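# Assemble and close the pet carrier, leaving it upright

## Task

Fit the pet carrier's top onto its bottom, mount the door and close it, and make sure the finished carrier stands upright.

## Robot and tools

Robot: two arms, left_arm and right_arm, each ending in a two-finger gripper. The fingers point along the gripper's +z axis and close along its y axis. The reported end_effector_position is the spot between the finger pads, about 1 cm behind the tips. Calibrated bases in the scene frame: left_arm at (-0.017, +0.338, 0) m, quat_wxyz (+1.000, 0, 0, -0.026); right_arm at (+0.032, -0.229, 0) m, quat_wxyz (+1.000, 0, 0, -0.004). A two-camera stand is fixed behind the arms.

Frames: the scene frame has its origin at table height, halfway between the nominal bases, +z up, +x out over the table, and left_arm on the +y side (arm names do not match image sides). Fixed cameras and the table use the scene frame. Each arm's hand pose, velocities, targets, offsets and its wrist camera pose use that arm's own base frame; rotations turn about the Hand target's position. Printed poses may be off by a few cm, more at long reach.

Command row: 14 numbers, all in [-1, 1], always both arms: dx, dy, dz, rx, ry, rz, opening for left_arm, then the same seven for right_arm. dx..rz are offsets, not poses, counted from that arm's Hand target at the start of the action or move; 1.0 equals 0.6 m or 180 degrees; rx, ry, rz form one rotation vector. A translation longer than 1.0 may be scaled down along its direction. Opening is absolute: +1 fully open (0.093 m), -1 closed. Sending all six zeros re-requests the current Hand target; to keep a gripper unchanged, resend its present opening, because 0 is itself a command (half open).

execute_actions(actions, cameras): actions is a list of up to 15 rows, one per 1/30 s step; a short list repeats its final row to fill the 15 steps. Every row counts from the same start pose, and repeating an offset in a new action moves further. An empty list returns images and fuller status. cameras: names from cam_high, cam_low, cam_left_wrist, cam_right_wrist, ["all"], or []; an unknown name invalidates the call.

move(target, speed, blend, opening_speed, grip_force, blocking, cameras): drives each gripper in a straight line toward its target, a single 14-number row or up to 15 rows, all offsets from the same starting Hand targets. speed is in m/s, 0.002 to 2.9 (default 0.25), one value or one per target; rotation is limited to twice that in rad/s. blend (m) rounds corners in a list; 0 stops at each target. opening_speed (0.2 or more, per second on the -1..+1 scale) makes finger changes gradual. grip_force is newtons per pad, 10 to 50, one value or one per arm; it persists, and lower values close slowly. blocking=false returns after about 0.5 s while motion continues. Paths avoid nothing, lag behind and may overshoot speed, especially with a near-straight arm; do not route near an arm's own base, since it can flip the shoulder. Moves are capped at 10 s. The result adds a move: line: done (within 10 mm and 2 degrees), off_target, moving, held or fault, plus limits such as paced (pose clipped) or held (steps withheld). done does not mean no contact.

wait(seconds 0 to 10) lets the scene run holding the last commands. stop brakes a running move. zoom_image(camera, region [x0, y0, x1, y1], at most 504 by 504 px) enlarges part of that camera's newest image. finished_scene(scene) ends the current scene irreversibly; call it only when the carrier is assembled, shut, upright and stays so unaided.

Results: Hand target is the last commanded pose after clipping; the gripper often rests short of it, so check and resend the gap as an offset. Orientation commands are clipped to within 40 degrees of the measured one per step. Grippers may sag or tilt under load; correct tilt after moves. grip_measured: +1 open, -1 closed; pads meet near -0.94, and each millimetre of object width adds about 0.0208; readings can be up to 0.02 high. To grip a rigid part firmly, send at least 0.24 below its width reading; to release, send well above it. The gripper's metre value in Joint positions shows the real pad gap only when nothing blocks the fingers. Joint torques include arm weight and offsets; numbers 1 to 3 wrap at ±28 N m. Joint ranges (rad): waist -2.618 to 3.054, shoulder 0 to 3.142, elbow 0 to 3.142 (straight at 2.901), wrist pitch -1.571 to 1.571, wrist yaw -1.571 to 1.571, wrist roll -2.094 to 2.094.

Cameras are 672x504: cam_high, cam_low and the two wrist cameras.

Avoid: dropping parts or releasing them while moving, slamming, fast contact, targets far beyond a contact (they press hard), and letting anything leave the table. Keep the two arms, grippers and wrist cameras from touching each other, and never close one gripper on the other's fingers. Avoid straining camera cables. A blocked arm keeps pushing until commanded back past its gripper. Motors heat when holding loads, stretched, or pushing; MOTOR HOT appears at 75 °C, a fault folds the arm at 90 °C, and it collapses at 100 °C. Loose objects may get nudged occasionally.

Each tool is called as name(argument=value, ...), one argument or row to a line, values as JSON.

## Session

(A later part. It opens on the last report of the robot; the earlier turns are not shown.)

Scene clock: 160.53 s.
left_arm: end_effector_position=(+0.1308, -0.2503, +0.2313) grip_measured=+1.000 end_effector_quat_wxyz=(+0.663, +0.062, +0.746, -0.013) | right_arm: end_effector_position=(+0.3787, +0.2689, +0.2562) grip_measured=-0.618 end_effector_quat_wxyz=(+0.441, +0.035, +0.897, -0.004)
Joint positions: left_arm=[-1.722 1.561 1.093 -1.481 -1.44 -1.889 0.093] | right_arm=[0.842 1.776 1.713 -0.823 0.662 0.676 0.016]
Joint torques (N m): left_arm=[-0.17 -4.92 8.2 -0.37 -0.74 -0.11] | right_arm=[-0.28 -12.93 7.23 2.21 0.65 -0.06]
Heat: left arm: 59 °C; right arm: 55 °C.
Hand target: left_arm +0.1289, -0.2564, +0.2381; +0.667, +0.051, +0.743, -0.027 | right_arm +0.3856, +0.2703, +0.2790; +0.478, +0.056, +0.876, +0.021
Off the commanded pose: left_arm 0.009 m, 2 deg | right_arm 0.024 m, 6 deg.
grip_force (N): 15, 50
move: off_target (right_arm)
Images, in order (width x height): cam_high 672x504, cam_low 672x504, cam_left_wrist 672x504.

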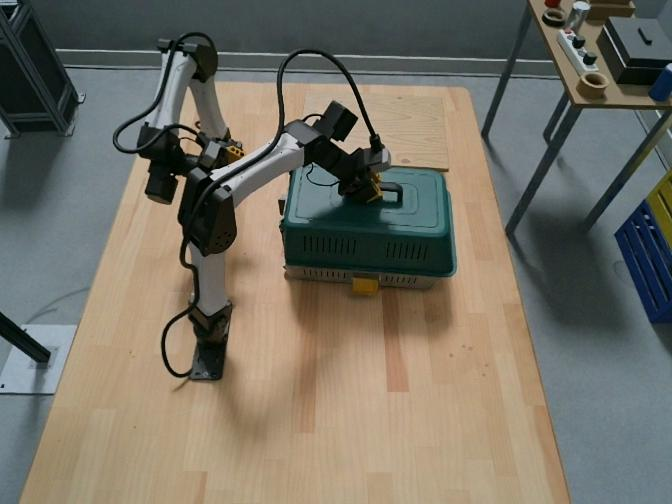

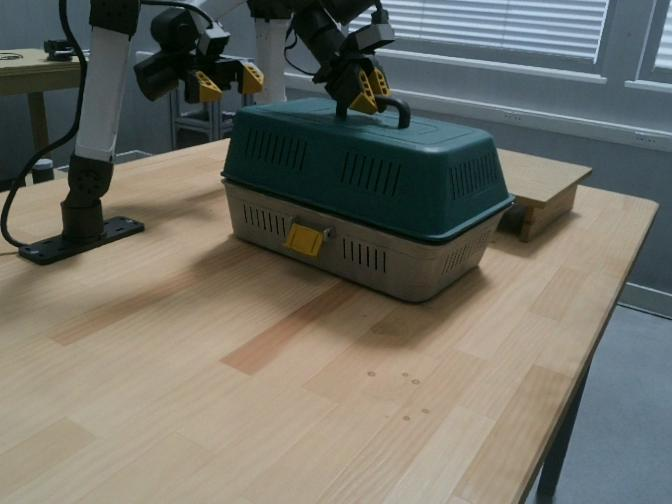

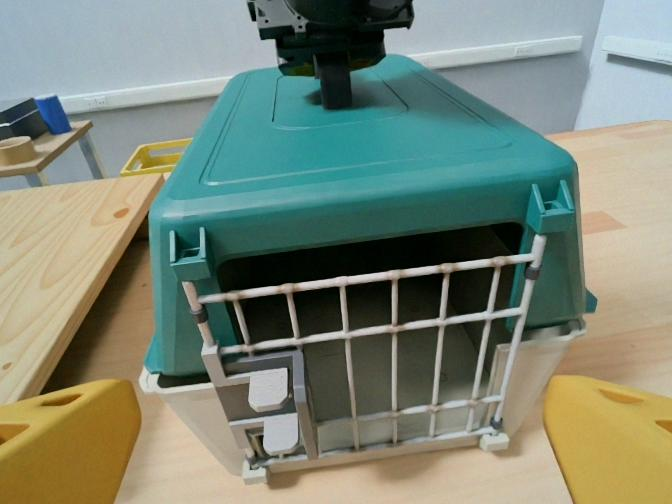

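move(
  target=[
    [0.0,0.0,0.0,0,0.0,0,1,0,0.012,0.008,0,0,0,-1],
  ],
  speed=0.03,
  cameras=["cam_left_wrist"],
)

zoom_image(
  camera="cam_left_wrist",
  region=[0, 50, 336, 400],
)

zoom_image(
  camera="cam_left_wrist",
  region=[336, 50, 672, 400],
)

Scene clock: 165.60 s.
left_arm: end_effector_position=(+0.1308, -0.2502, +0.2313) grip_measured=+1.000 end_effector_quat_wxyz=(+0.663, +0.062, +0.746, -0.013) | right_arm: end_effector_position=(+0.3772, +0.2710, +0.2563) grip_measured=-0.618 end_effector_quat_wxyz=(+0.441, +0.032, +0.897, -0.003)
Joint positions: left_arm=[-1.722 1.561 1.093 -1.481 -1.44 -1.89 0.093] | right_arm=[0.848 1.776 1.713 -0.823 0.663 0.676 0.016]
Joint torques (N m): left_arm=[-0.17 -5.38 7.83 -0.32 -0.75 -0.04] | right_arm=[0.35 -10.69 11.51 1.95 0.73 0.04]
Heat: left arm: 59 °C; right arm: 55 °C.
Hand target: left_arm +0.1290, -0.2563, +0.2380; +0.667, +0.052, +0.743, -0.029 | right_arm +0.3857, +0.2774, +0.2838; +0.478, +0.056, +0.877, +0.021
Off the commanded pose: left_arm 0.009 m, 2 deg | right_arm 0.030 m, 6 deg.
grip_force (N): 15, 50
move: off_target (right_arm)
Images, in order (width x height): cam_left_wrist 672x504.

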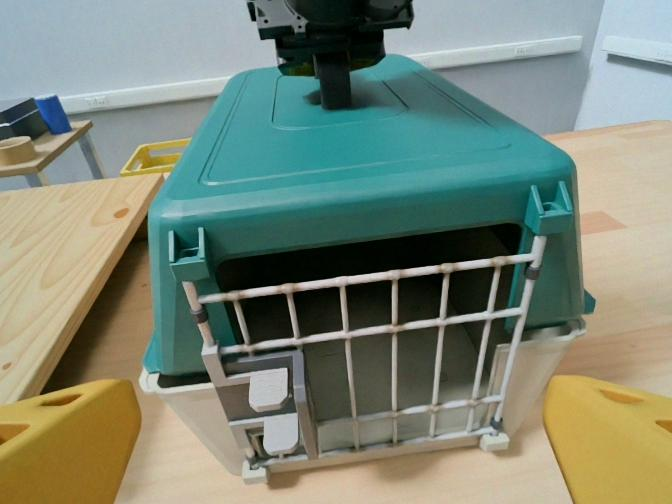

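Scaled by 1.440 from the camera's 672x504 image, which has a finer 960x720 frame.

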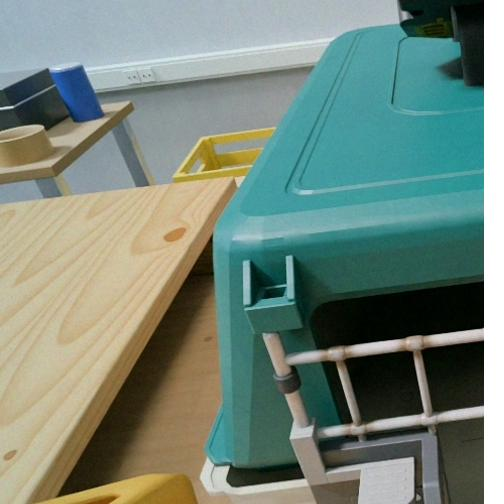

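Scaled by 1.440 from the camera's 672x504 image, which has a finer 960x720 frame.

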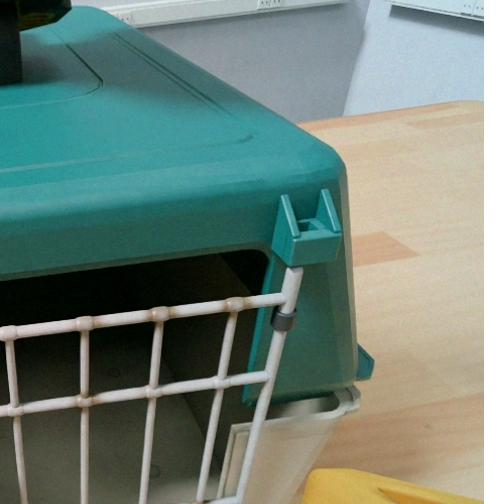

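move(
  target=[
    [0.0,0.0,0.0,0,0.0,0,1,0.002,0.01,0.004,0,0,0,-1],
  ],
  speed=0.03,
  cameras=["cam_left_wrist"],
)

zoom_image(
  camera="cam_left_wrist",
  region=[136, 200, 256, 320],
)

zoom_image(
  camera="cam_left_wrist",
  region=[480, 150, 620, 290],
)

Scene clock: 169.07 s.
left_arm: end_effector_position=(+0.1308, -0.2502, +0.2313) grip_measured=+1.000 end_effector_quat_wxyz=(+0.663, +0.062, +0.746, -0.013) | right_arm: end_effector_position=(+0.3764, +0.2766, +0.2554) grip_measured=-0.618 end_effector_quat_wxyz=(+0.438, +0.030, +0.898, -0.002)
Joint positions: left_arm=[-1.722 1.561 1.093 -1.481 -1.44 -1.89 0.093] | right_arm=[0.857 1.793 1.735 -0.838 0.662 0.683 0.016]
Joint torques (N m): left_arm=[-0.39 -5.19 7.82 -0.28 -0.73 -0.03] | right_arm=[0.28 -10.35 12.94 1.89 0.8 0.04]
Heat: left arm: 59 °C; right arm: 54 °C.
Hand target: left_arm +0.1290, -0.2563, +0.2380; +0.667, +0.052, +0.743, -0.029 | right_arm +0.3868, +0.2834, +0.2863; +0.478, +0.056, +0.876, +0.021
Off the commanded pose: left_arm 0.009 m, 2 deg | right_arm 0.033 m, 7 deg.
grip_force (N): 15, 50
move: off_target (right_arm)
Images, in order (width x height): cam_left_wrist 672x504.

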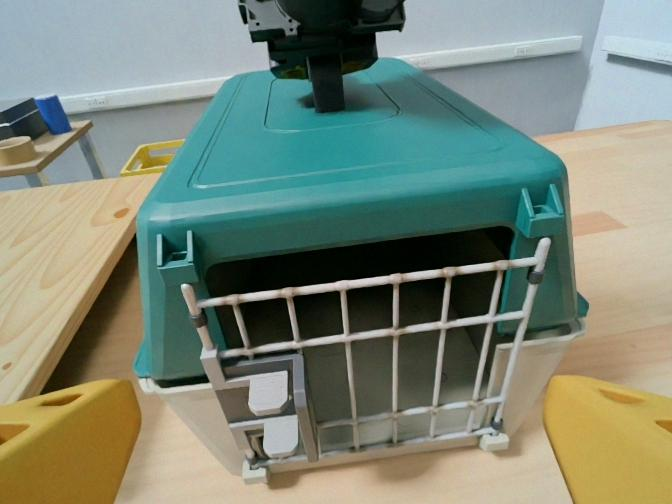

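Scaled by 4.200 from the camera's 672x504 image, which has a finer 960x720 frame.

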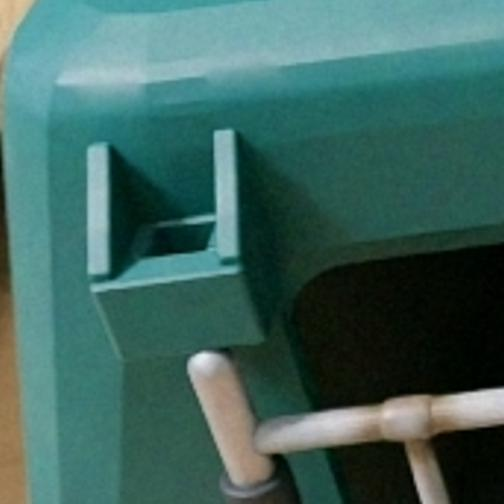

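Scaled by 3.600 from the camera's 672x504 image, which has a finer 960x720 frame.

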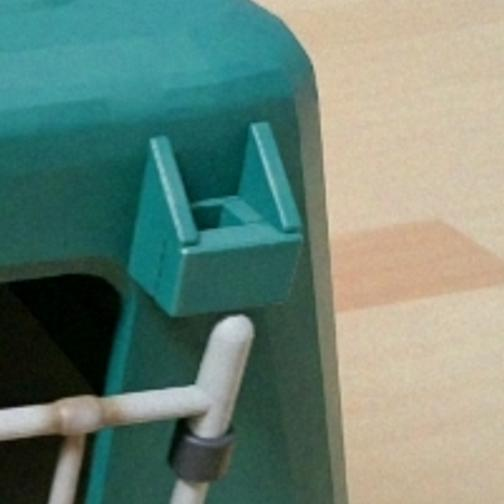

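move(
  target=[
    [0.0,0.0,0.0,0,0.0,0,1,0.0,-0.006,0.04,0,0,0,-1],
  ],
  speed=0.05,
  cameras=["cam_left_wrist","cam_high","cam_low"],
)

zoom_image(
  camera="cam_left_wrist",
  region=[120, 120, 620, 500],
)

zoom_image(
  camera="cam_high",
  region=[260, 170, 330, 290],
)

zoom_image(
  camera="cam_low",
  region=[190, 20, 540, 300],
)

Scene clock: 178.10 s.
left_arm: end_effector_position=(+0.1308, -0.2502, +0.2313) grip_measured=+1.000 end_effector_quat_wxyz=(+0.663, +0.062, +0.746, -0.013) | right_arm: end_effector_position=(+0.3766, +0.2769, +0.2762) grip_measured=-0.618 end_effector_quat_wxyz=(+0.437, +0.030, +0.899, -0.003)
Joint positions: left_arm=[-1.722 1.561 1.093 -1.481 -1.44 -1.89 0.093] | right_arm=[0.857 1.817 1.853 -0.935 0.662 0.685 0.016]
Joint torques (N m): left_arm=[-0.24 -5.22 7.82 -0.27 -0.69 -0.02] | right_arm=[-0.24 -11.28 12.86 1.89 0.77 -0.05]
Heat: left arm: 59 °C; right arm: 54 °C.
Hand target: left_arm +0.1290, -0.2563, +0.2380; +0.667, +0.052, +0.743, -0.029 | right_arm +0.3869, +0.2798, +0.3103; +0.478, +0.056, +0.876, +0.021
Off the commanded pose: left_arm 0.009 m, 2 deg | right_arm 0.036 m, 7 deg.
grip_force (N): 15, 50
move: off_target (right_arm)
Images, in order (width x height): cam_high 672x504, cam_low 672x504, cam_left_wrist 672x504.

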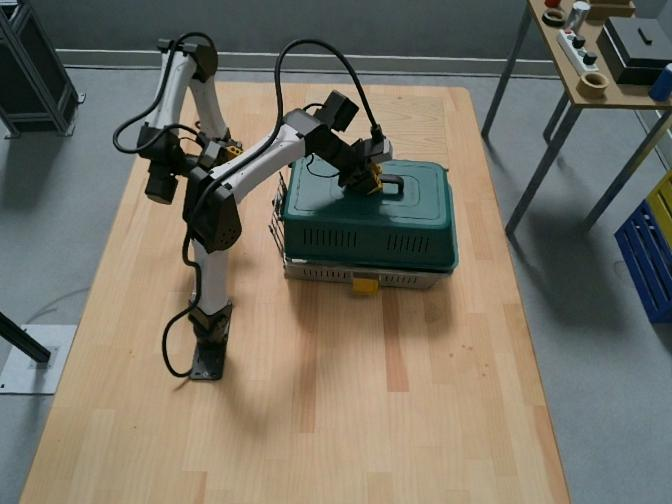

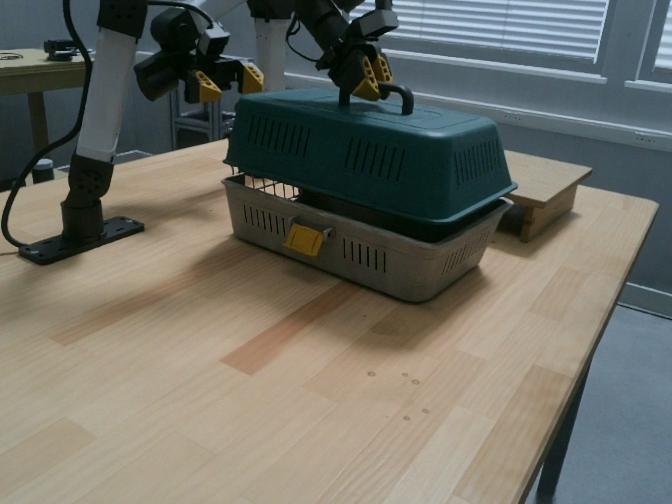

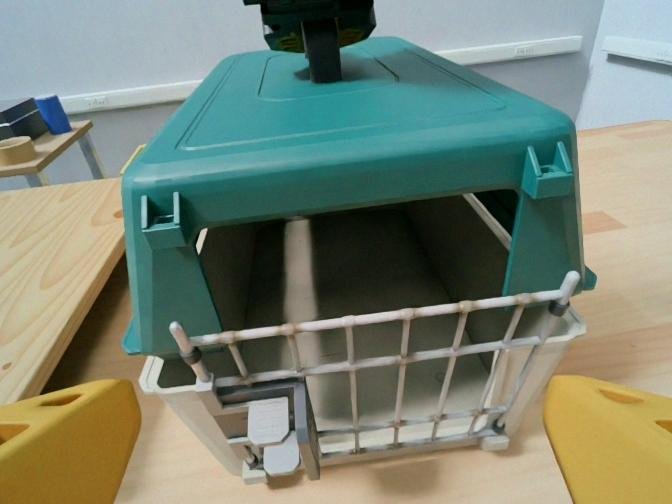

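Scaled by 1.008 from the camera's 672x504 image, which has a finer 960x720 frame.

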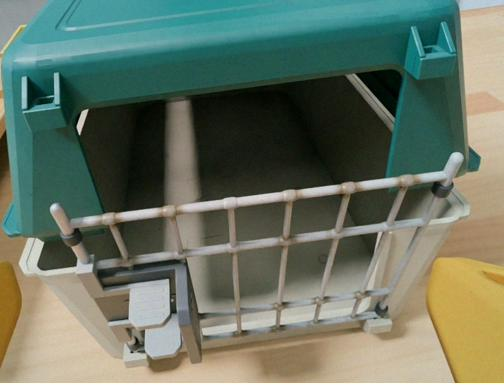

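Scaled by 4.200 from the camera's 672x504 image, which has a finer 960x720 frame.

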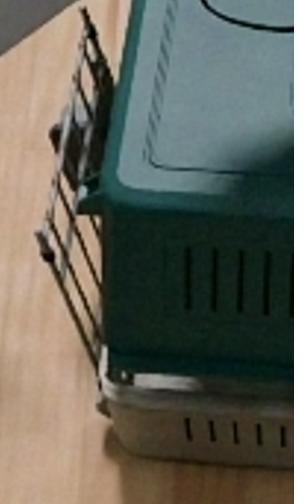

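Scaled by 1.440 from the camera's 672x504 image, which has a finer 960x720 frame.

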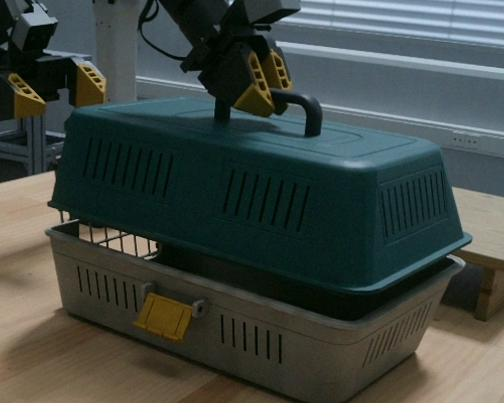

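move(
  target=[
    [0.045,-0.002,-0.08,0,0.05,-0.03,-0.48,0.003,-0.004,0.018,0,0,0,-1],
    [0.075,-0.002,-0.08,0,0.05,-0.03,-0.48,0.003,-0.004,0.018,0,0,0,-1],
  ],
  speed=0.06,
  cameras=["cam_left_wrist","cam_high","cam_low"],
)

Scene clock: 190.70 s.
left_arm: end_effector_position=(+0.1726, -0.2584, +0.1846) grip_measured=-0.307 end_effector_quat_wxyz=(+0.602, +0.096, +0.791, -0.049) | right_arm: end_effector_position=(+0.3773, +0.2755, +0.2878) grip_measured=-0.618 end_effector_quat_wxyz=(+0.438, +0.032, +0.898, -0.002)
Joint positions: left_arm=[-1.51 1.25 0.688 -0.263 -1.194 -0.748 0.03] | right_arm=[0.854 1.828 1.912 -0.979 0.662 0.685 0.016]
Joint velocities: left_arm=[-0.017 0.002 -0.027 -0.051 -0.037 -0.066 -0.008] | right_arm=[within noise]
Joint torques (N m): left_arm=[0.55 -6.23 6.08 1.78 -0.42 0.24] | right_arm=[-0.69 -11.02 12.98 1.88 0.72 -0.11]
Heat: left arm: 59 °C; right arm: 56 °C.
Hand target: left_arm +0.1740, -0.2575, +0.1902; +0.604, +0.084, +0.790, -0.064 | right_arm +0.3886, +0.2773, +0.3211; +0.478, +0.056, +0.876, +0.021
Off the commanded pose: left_arm 0.006 m, 2 deg | right_arm 0.035 m, 6 deg.
grip_force (N): 15, 50
move: moving (left_arm; no rest 5 s after the path's end), off_target (right_arm)
Images, in order (width x height): cam_high 672x504, cam_low 672x504, cam_left_wrist 672x504.

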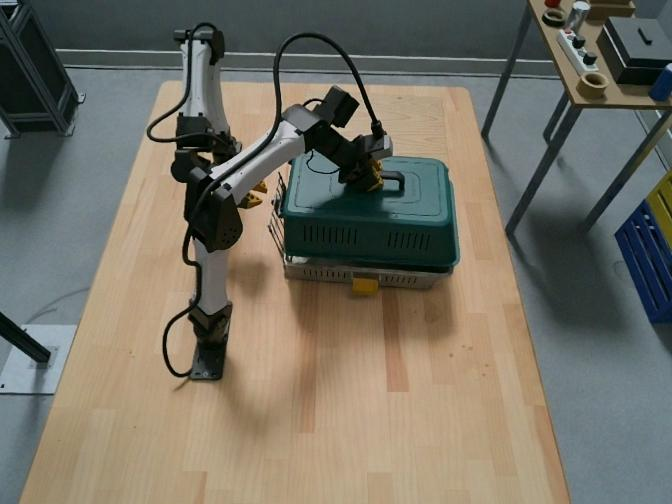

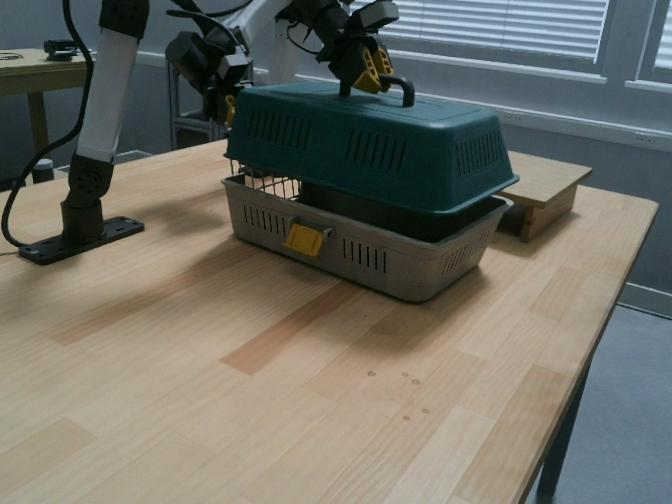

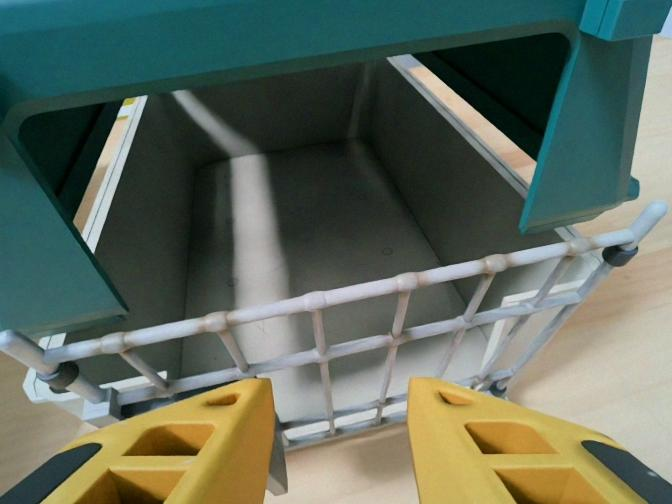

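move(
  target=[
    [0.05,0.003,0.0,0,0,0,-0.48,0,0,0,0,0,0,-1],
  ],
  speed=0.05,
  cameras=["cam_left_wrist"],
)

Scene clock: 194.03 s.
left_arm: end_effector_position=(+0.2029, -0.2560, +0.1830) grip_measured=-0.478 end_effector_quat_wxyz=(+0.600, +0.095, +0.793, -0.047) | right_arm: end_effector_position=(+0.3773, +0.2755, +0.2878) grip_measured=-0.618 end_effector_quat_wxyz=(+0.438, +0.032, +0.898, -0.002)
Joint positions: left_arm=[-1.376 1.236 0.636 -0.045 -1.093 -0.548 0.022] | right_arm=[0.854 1.828 1.912 -0.979 0.662 0.685 0.016]
Joint torques (N m): left_arm=[0.53 -6.37 6.31 2.01 -0.29 0.19] | right_arm=[-0.7 -11 13.03 1.89 0.72 -0.11]
Heat: left arm: 59 °C; right arm: 56 °C.
Hand target: left_arm +0.2041, -0.2556, +0.1901; +0.604, +0.085, +0.790, -0.064 | right_arm +0.3886, +0.2773, +0.3211; +0.478, +0.056, +0.876, +0.021
Off the commanded pose: left_arm 0.007 m, 2 deg | right_arm 0.035 m, 6 deg.
grip_force (N): 15, 50
move: off_target (right_arm)
Images, in order (width x height): cam_left_wrist 672x504.

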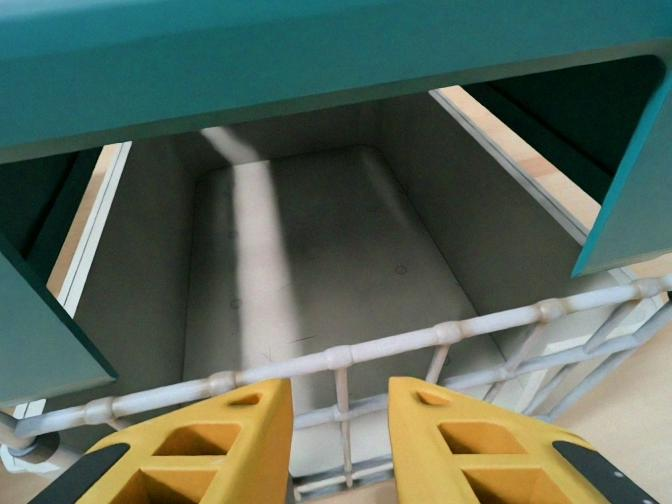

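move(
  target=[
    [0.027,0.0,0.0,0,0,0,-0.48,0,0,0,0,0,0,-1],
    [0.033,0.0,0.0,0,0,0,-1,0,0,0,0,0,0,-1],
  ],
  speed=0.05,
  cameras=["cam_left_wrist","cam_high","cam_low"],
)

zoom_image(
  camera="cam_high",
  region=[260, 170, 330, 290],
)

zoom_image(
  camera="cam_low",
  region=[190, 20, 540, 300],
)

Scene clock: 201.73 s.
left_arm: end_effector_position=(+0.2226, -0.2553, +0.1877) grip_measured=-0.966 end_effector_quat_wxyz=(+0.601, +0.089, +0.792, -0.054) | right_arm: end_effector_position=(+0.3773, +0.2755, +0.2878) grip_measured=-0.618 end_effector_quat_wxyz=(+0.438, +0.032, +0.898, -0.002)
Joint positions: left_arm=[-1.292 1.236 0.627 0.062 -1.022 -0.457 0] | right_arm=[0.854 1.828 1.912 -0.979 0.662 0.685 0.016]
Joint torques (N m): left_arm=[0.54 -5 6.22 2.13 -0.16 0.29] | right_arm=[-0.66 -10.97 13.01 1.89 0.73 -0.12]
Heat: left arm: 59 °C; right arm: 58 °C.
Hand target: left_arm +0.2239, -0.2557, +0.1902; +0.604, +0.084, +0.790, -0.064 | right_arm +0.3886, +0.2773, +0.3211; +0.478, +0.056, +0.876, +0.021
Off the commanded pose: left_arm 0.003 m, 1 deg | right_arm 0.035 m, 6 deg.
grip_force (N): 15, 50
move: off_target (right_arm)
Images, in order (width x height): cam_high 672x504, cam_low 672x504, cam_left_wrist 672x504.

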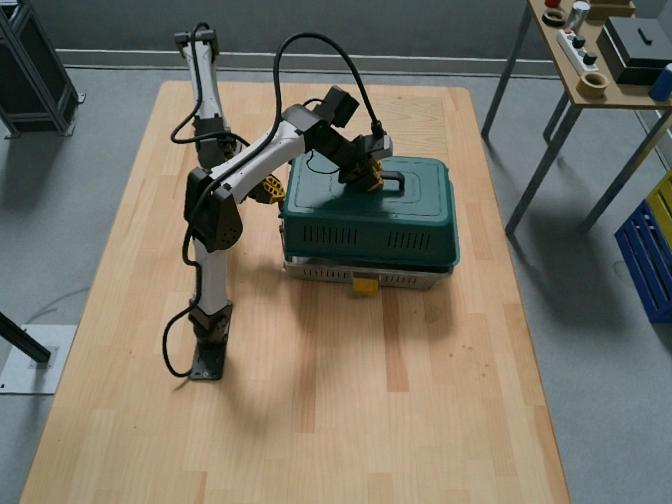

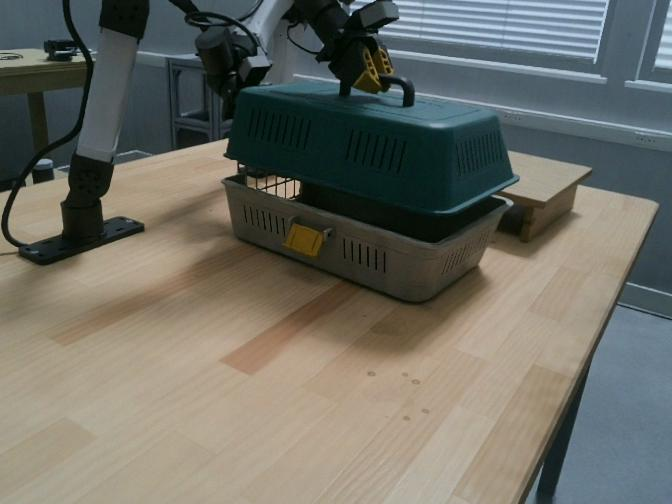

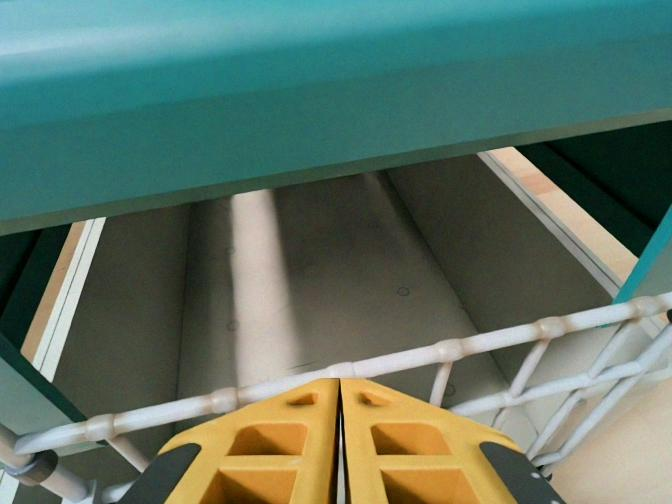

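Scaled by 4.200 from the camera's 672x504 image, which has a finer 960x720 frame.

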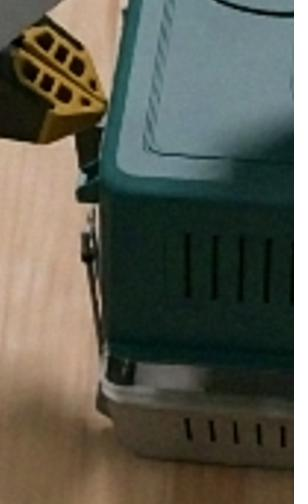

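Scaled by 1.440 from the camera's 672x504 image, which has a finer 960x720 frame.

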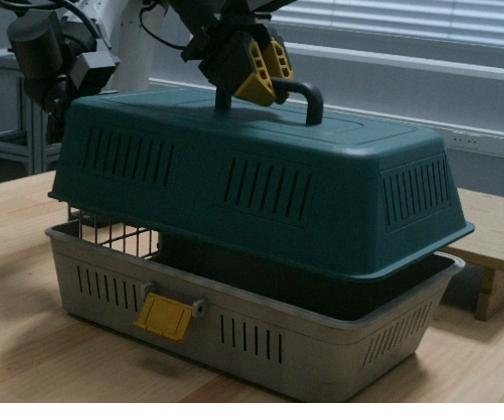

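move(
  target=[
    [0.0,0.0,0.0,0,0,0,-1,-0.008,0,-0.002,-0.008,0,0,-1],
  ],
  speed=0.04,
  cameras=["cam_left_wrist","cam_high","cam_low"],
)

zoom_image(
  camera="cam_high",
  region=[260, 170, 330, 290],
)

zoom_image(
  camera="cam_low",
  region=[190, 20, 540, 300],
)

zoom_image(
  camera="cam_high",
  region=[370, 220, 470, 300],
)

zoom_image(
  camera="cam_high",
  region=[270, 220, 370, 300],
)

Scene clock: 210.10 s.
left_arm: end_effector_position=(+0.2226, -0.2554, +0.1876) grip_measured=-0.973 end_effector_quat_wxyz=(+0.601, +0.089, +0.792, -0.054) | right_arm: end_effector_position=(+0.3753, +0.2739, +0.2867) grip_measured=-0.618 end_effector_quat_wxyz=(+0.437, +0.030, +0.899, -0.009)
Joint positions: left_arm=[-1.292 1.236 0.627 0.062 -1.021 -0.457 0] | right_arm=[0.857 1.828 1.912 -0.993 0.67 0.685 0.016]
Joint torques (N m): left_arm=[0.54 -5 6.16 2.14 -0.23 0.27] | right_arm=[0.23 -11.12 12.68 1.85 0.87 -0.12]
Heat: left arm: 59 °C; right arm: 59 °C.
Hand target: left_arm +0.2239, -0.2557, +0.1902; +0.604, +0.085, +0.790, -0.064 | right_arm +0.3839, +0.2773, +0.3200; +0.479, +0.050, +0.877, +0.010
Off the commanded pose: left_arm 0.003 m, 1 deg | right_arm 0.034 m, 6 deg.
grip_force (N): 15, 50
move: off_target (right_arm)
Images, in order (width x height): cam_high 672x504, cam_low 672x504, cam_left_wrist 672x504.

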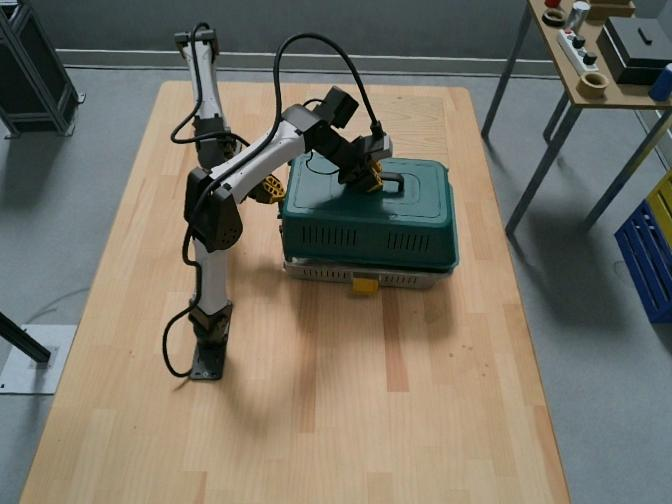

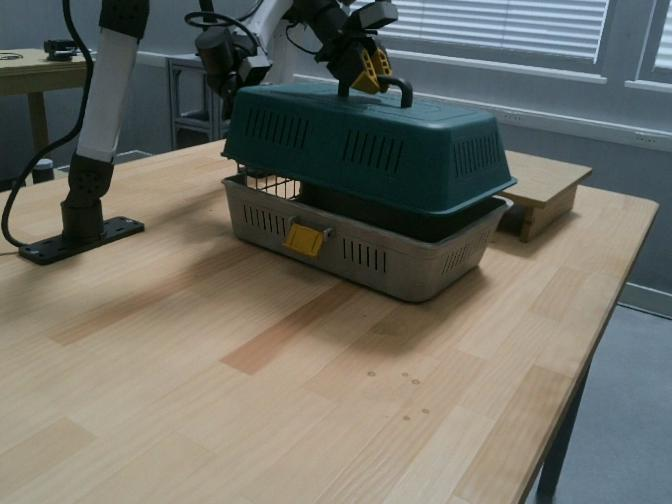

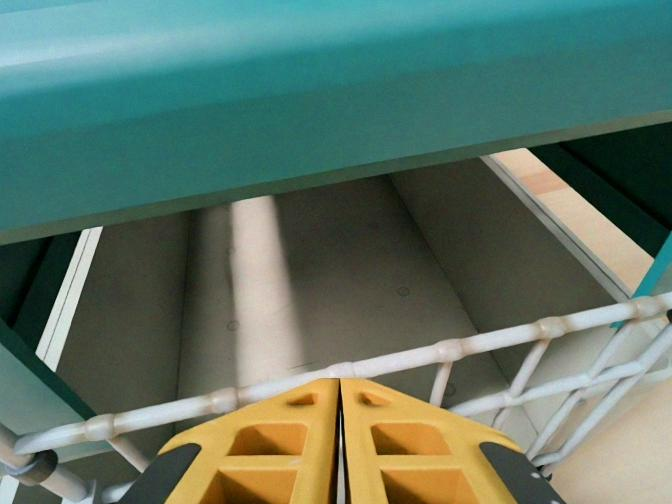

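Scaled by 4.200 from the camera's 672x504 image, which has a finer 960x720 frame.

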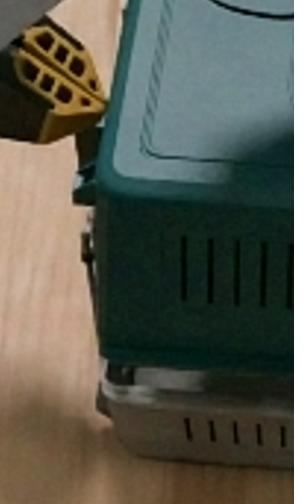

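Scaled by 1.440 from the camera's 672x504 image, which has a finer 960x720 frame.

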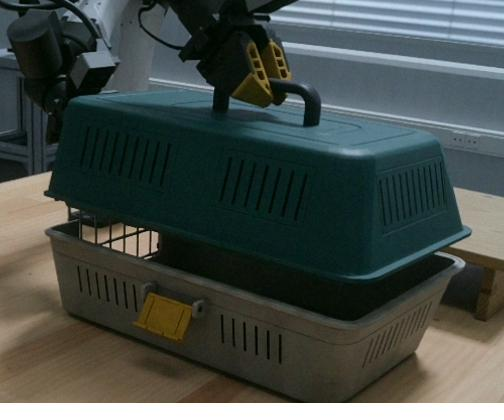

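Scaled by 5.040 from the camera's 672x504 image, which has a finer 960x720 frame.

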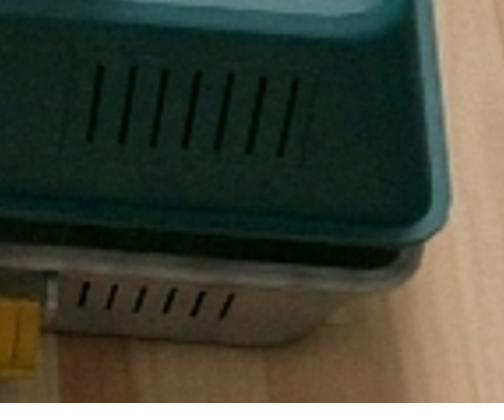

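Scaled by 5.040 from the camera's 672x504 image, which has a finer 960x720 frame.

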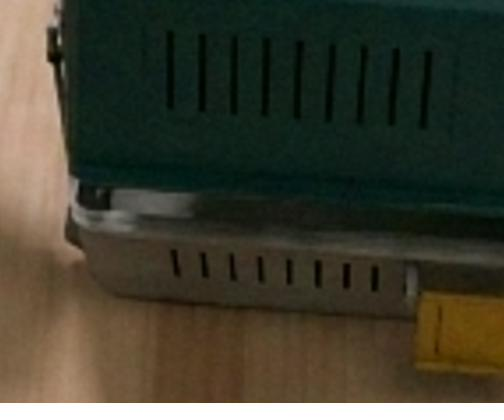

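move(
  target=[
    [-0.002,0.0,0.0,0,0.0,0,-1,0.003,0,-0.02,0.0,0,0,-1],
  ],
  speed=0.03,
  cameras=["cam_left_wrist","cam_high","cam_low"],
)

zoom_image(
  camera="cam_high",
  region=[260, 170, 330, 290],
)

zoom_image(
  camera="cam_low",
  region=[190, 20, 540, 300],
)

zoom_image(
  camera="cam_left_wrist",
  region=[0, 250, 250, 504],
)

Scene clock: 216.00 s.
left_arm: end_effector_position=(+0.2226, -0.2554, +0.1876) grip_measured=-0.973 end_effector_quat_wxyz=(+0.601, +0.089, +0.792, -0.054) | right_arm: end_effector_position=(+0.3768, +0.2758, +0.2886) grip_measured=-0.618 end_effector_quat_wxyz=(+0.441, +0.032, +0.897, -0.004)
Joint positions: left_arm=[-1.292 1.236 0.627 0.062 -1.021 -0.457 0] | right_arm=[0.858 1.828 1.912 -0.978 0.67 0.685 0.016]
Joint torques (N m): left_arm=[0.17 -4.94 6.3 2.06 -0.23 0.23] | right_arm=[-0.16 -11.67 7.56 2.17 0.81 -0.14]
Heat: left arm: 59 °C; right arm: 59 °C.
Hand target: left_arm +0.2227, -0.2557, +0.1902; +0.604, +0.085, +0.790, -0.064 | right_arm +0.3856, +0.2774, +0.3079; +0.478, +0.049, +0.877, +0.010
Off the commanded pose: left_arm 0.003 m, 1 deg | right_arm 0.021 m, 6 deg.
grip_force (N): 15, 50
move: off_target (right_arm)
Images, in order (width x height): cam_high 672x504, cam_low 672x504, cam_left_wrist 672x504.

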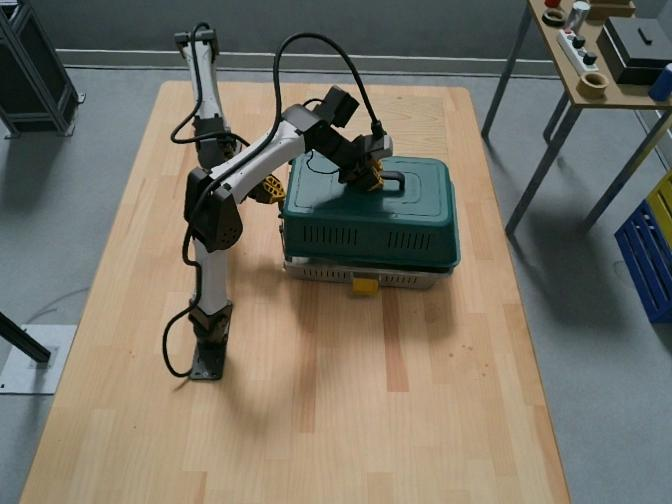

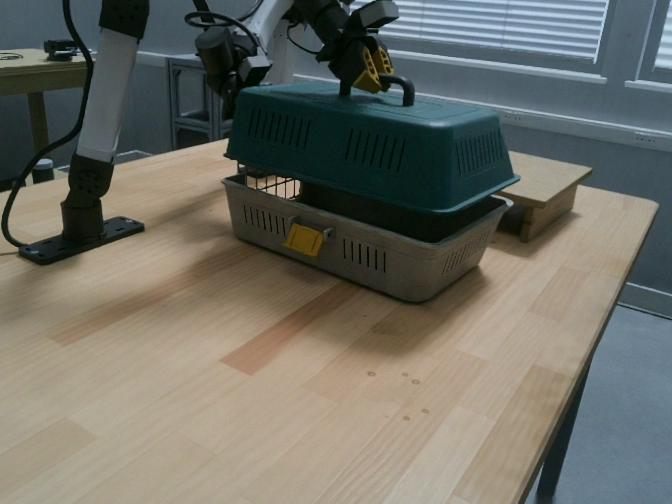

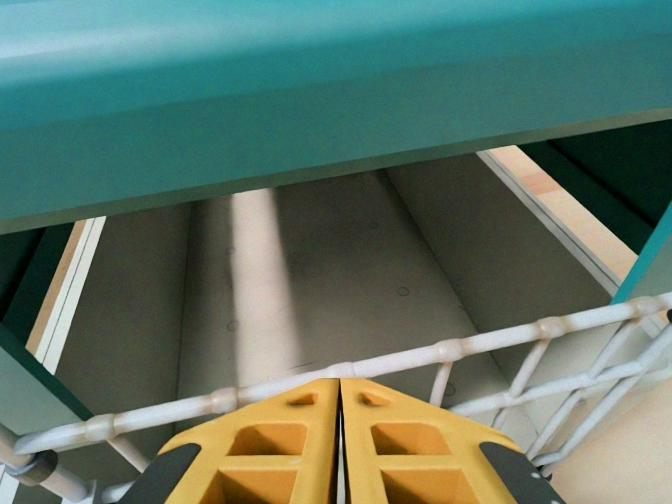

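Scaled by 4.200 from the camera's 672x504 image, which has a finer 960x720 frame.

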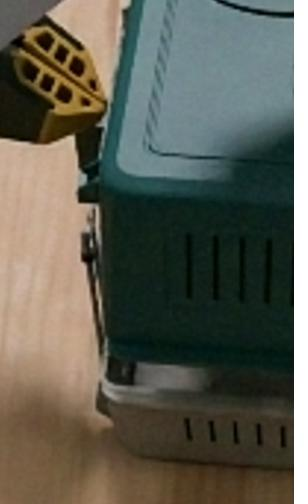

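Scaled by 1.440 from the camera's 672x504 image, which has a finer 960x720 frame.

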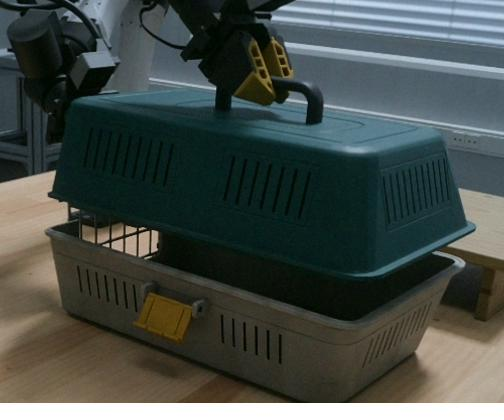

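Scaled by 1.984 from the camera's 672x504 image, which has a finer 960x720 frame.

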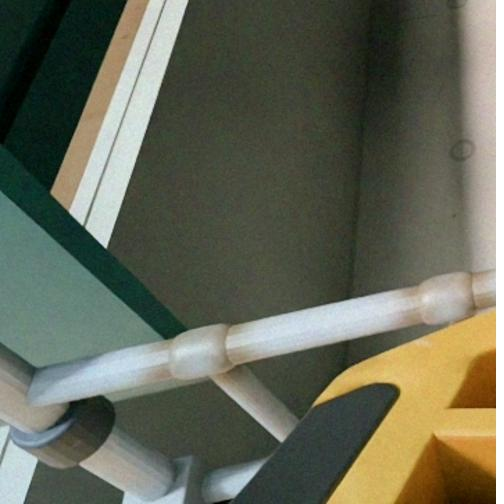

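move(
  target=[
    [0.0,0.0,0.0,0,0.0,0,-1,-0.002,-0.001,-0.018,0.0,0,0,-1],
  ],
  speed=0.03,
  cameras=["cam_left_wrist","cam_high","cam_low"],
)

zoom_image(
  camera="cam_high",
  region=[260, 170, 330, 290],
)

zoom_image(
  camera="cam_low",
  region=[190, 20, 540, 300],
)

zoom_image(
  camera="cam_left_wrist",
  region=[0, 250, 250, 504],
)

Scene clock: 220.47 s.
left_arm: end_effector_position=(+0.2226, -0.2554, +0.1876) grip_measured=-0.973 end_effector_quat_wxyz=(+0.601, +0.089, +0.792, -0.054) | right_arm: end_effector_position=(+0.3778, +0.2768, +0.2665) grip_measured=-0.618 end_effector_quat_wxyz=(+0.434, +0.028, +0.900, -0.013)
Joint positions: left_arm=[-1.292 1.236 0.627 0.062 -1.021 -0.457 0] | right_arm=[0.858 1.828 1.833 -0.926 0.671 0.685 0.016]
Joint torques (N m): left_arm=[0.09 -5.08 6.26 2.12 -0.28 0.21] | right_arm=[0.01 -14.02 8.17 2.1 0.83 -0.12]
Heat: left arm: 59 °C; right arm: 58 °C.
Hand target: left_arm +0.2227, -0.2557, +0.1902; +0.604, +0.085, +0.790, -0.064 | right_arm +0.3844, +0.2768, +0.2972; +0.479, +0.050, +0.877, +0.010
Off the commanded pose: left_arm 0.003 m, 1 deg | right_arm 0.031 m, 7 deg.
grip_force (N): 15, 50
move: off_target (right_arm)
Images, in order (width x height): cam_high 672x504, cam_low 672x504, cam_left_wrist 672x504.

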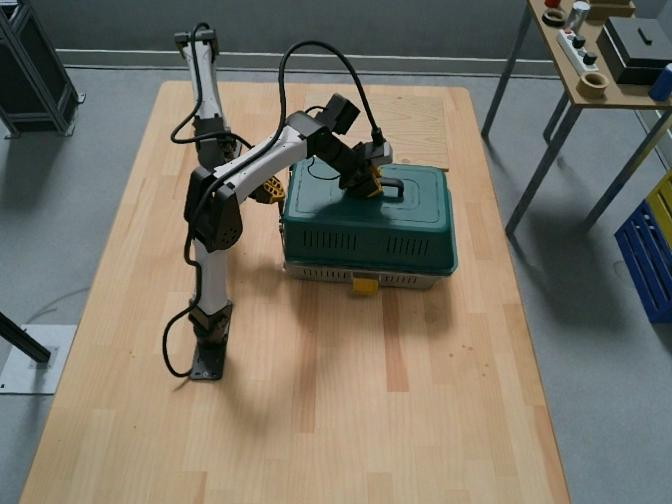

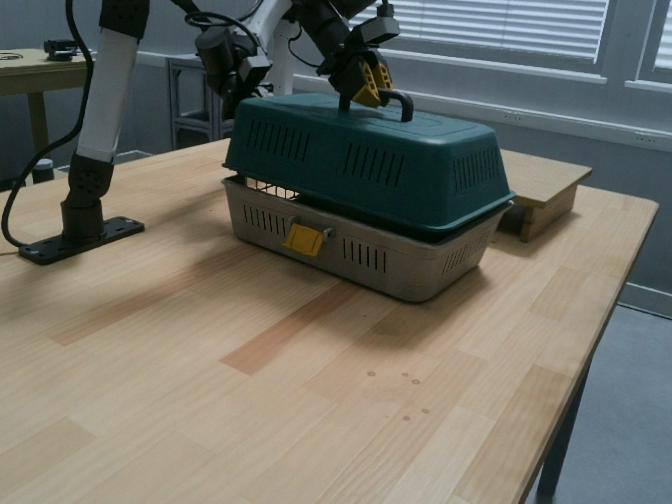

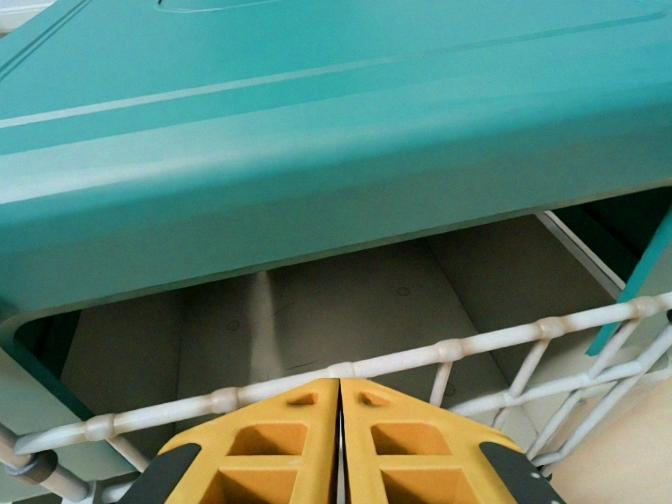

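Scaled by 4.200 from the camera's 672x504 image, which has a finer 960x720 frame.

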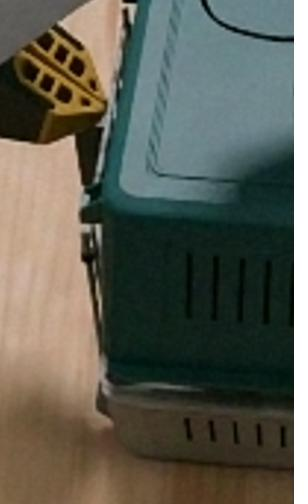

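Scaled by 1.440 from the camera's 672x504 image, which has a finer 960x720 frame.

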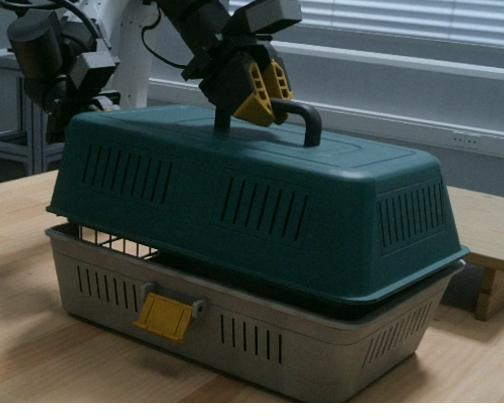

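Scaled by 1.984 from the camera's 672x504 image, which has a finer 960x720 frame.

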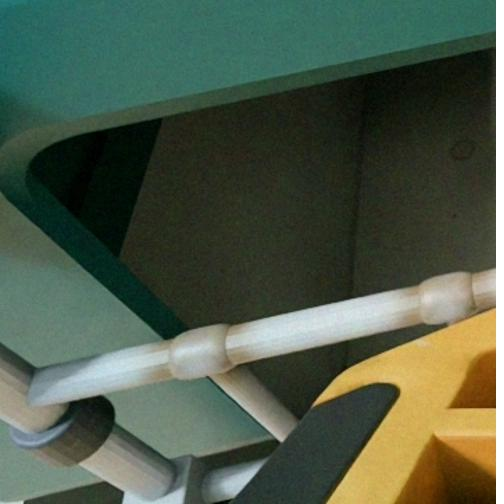

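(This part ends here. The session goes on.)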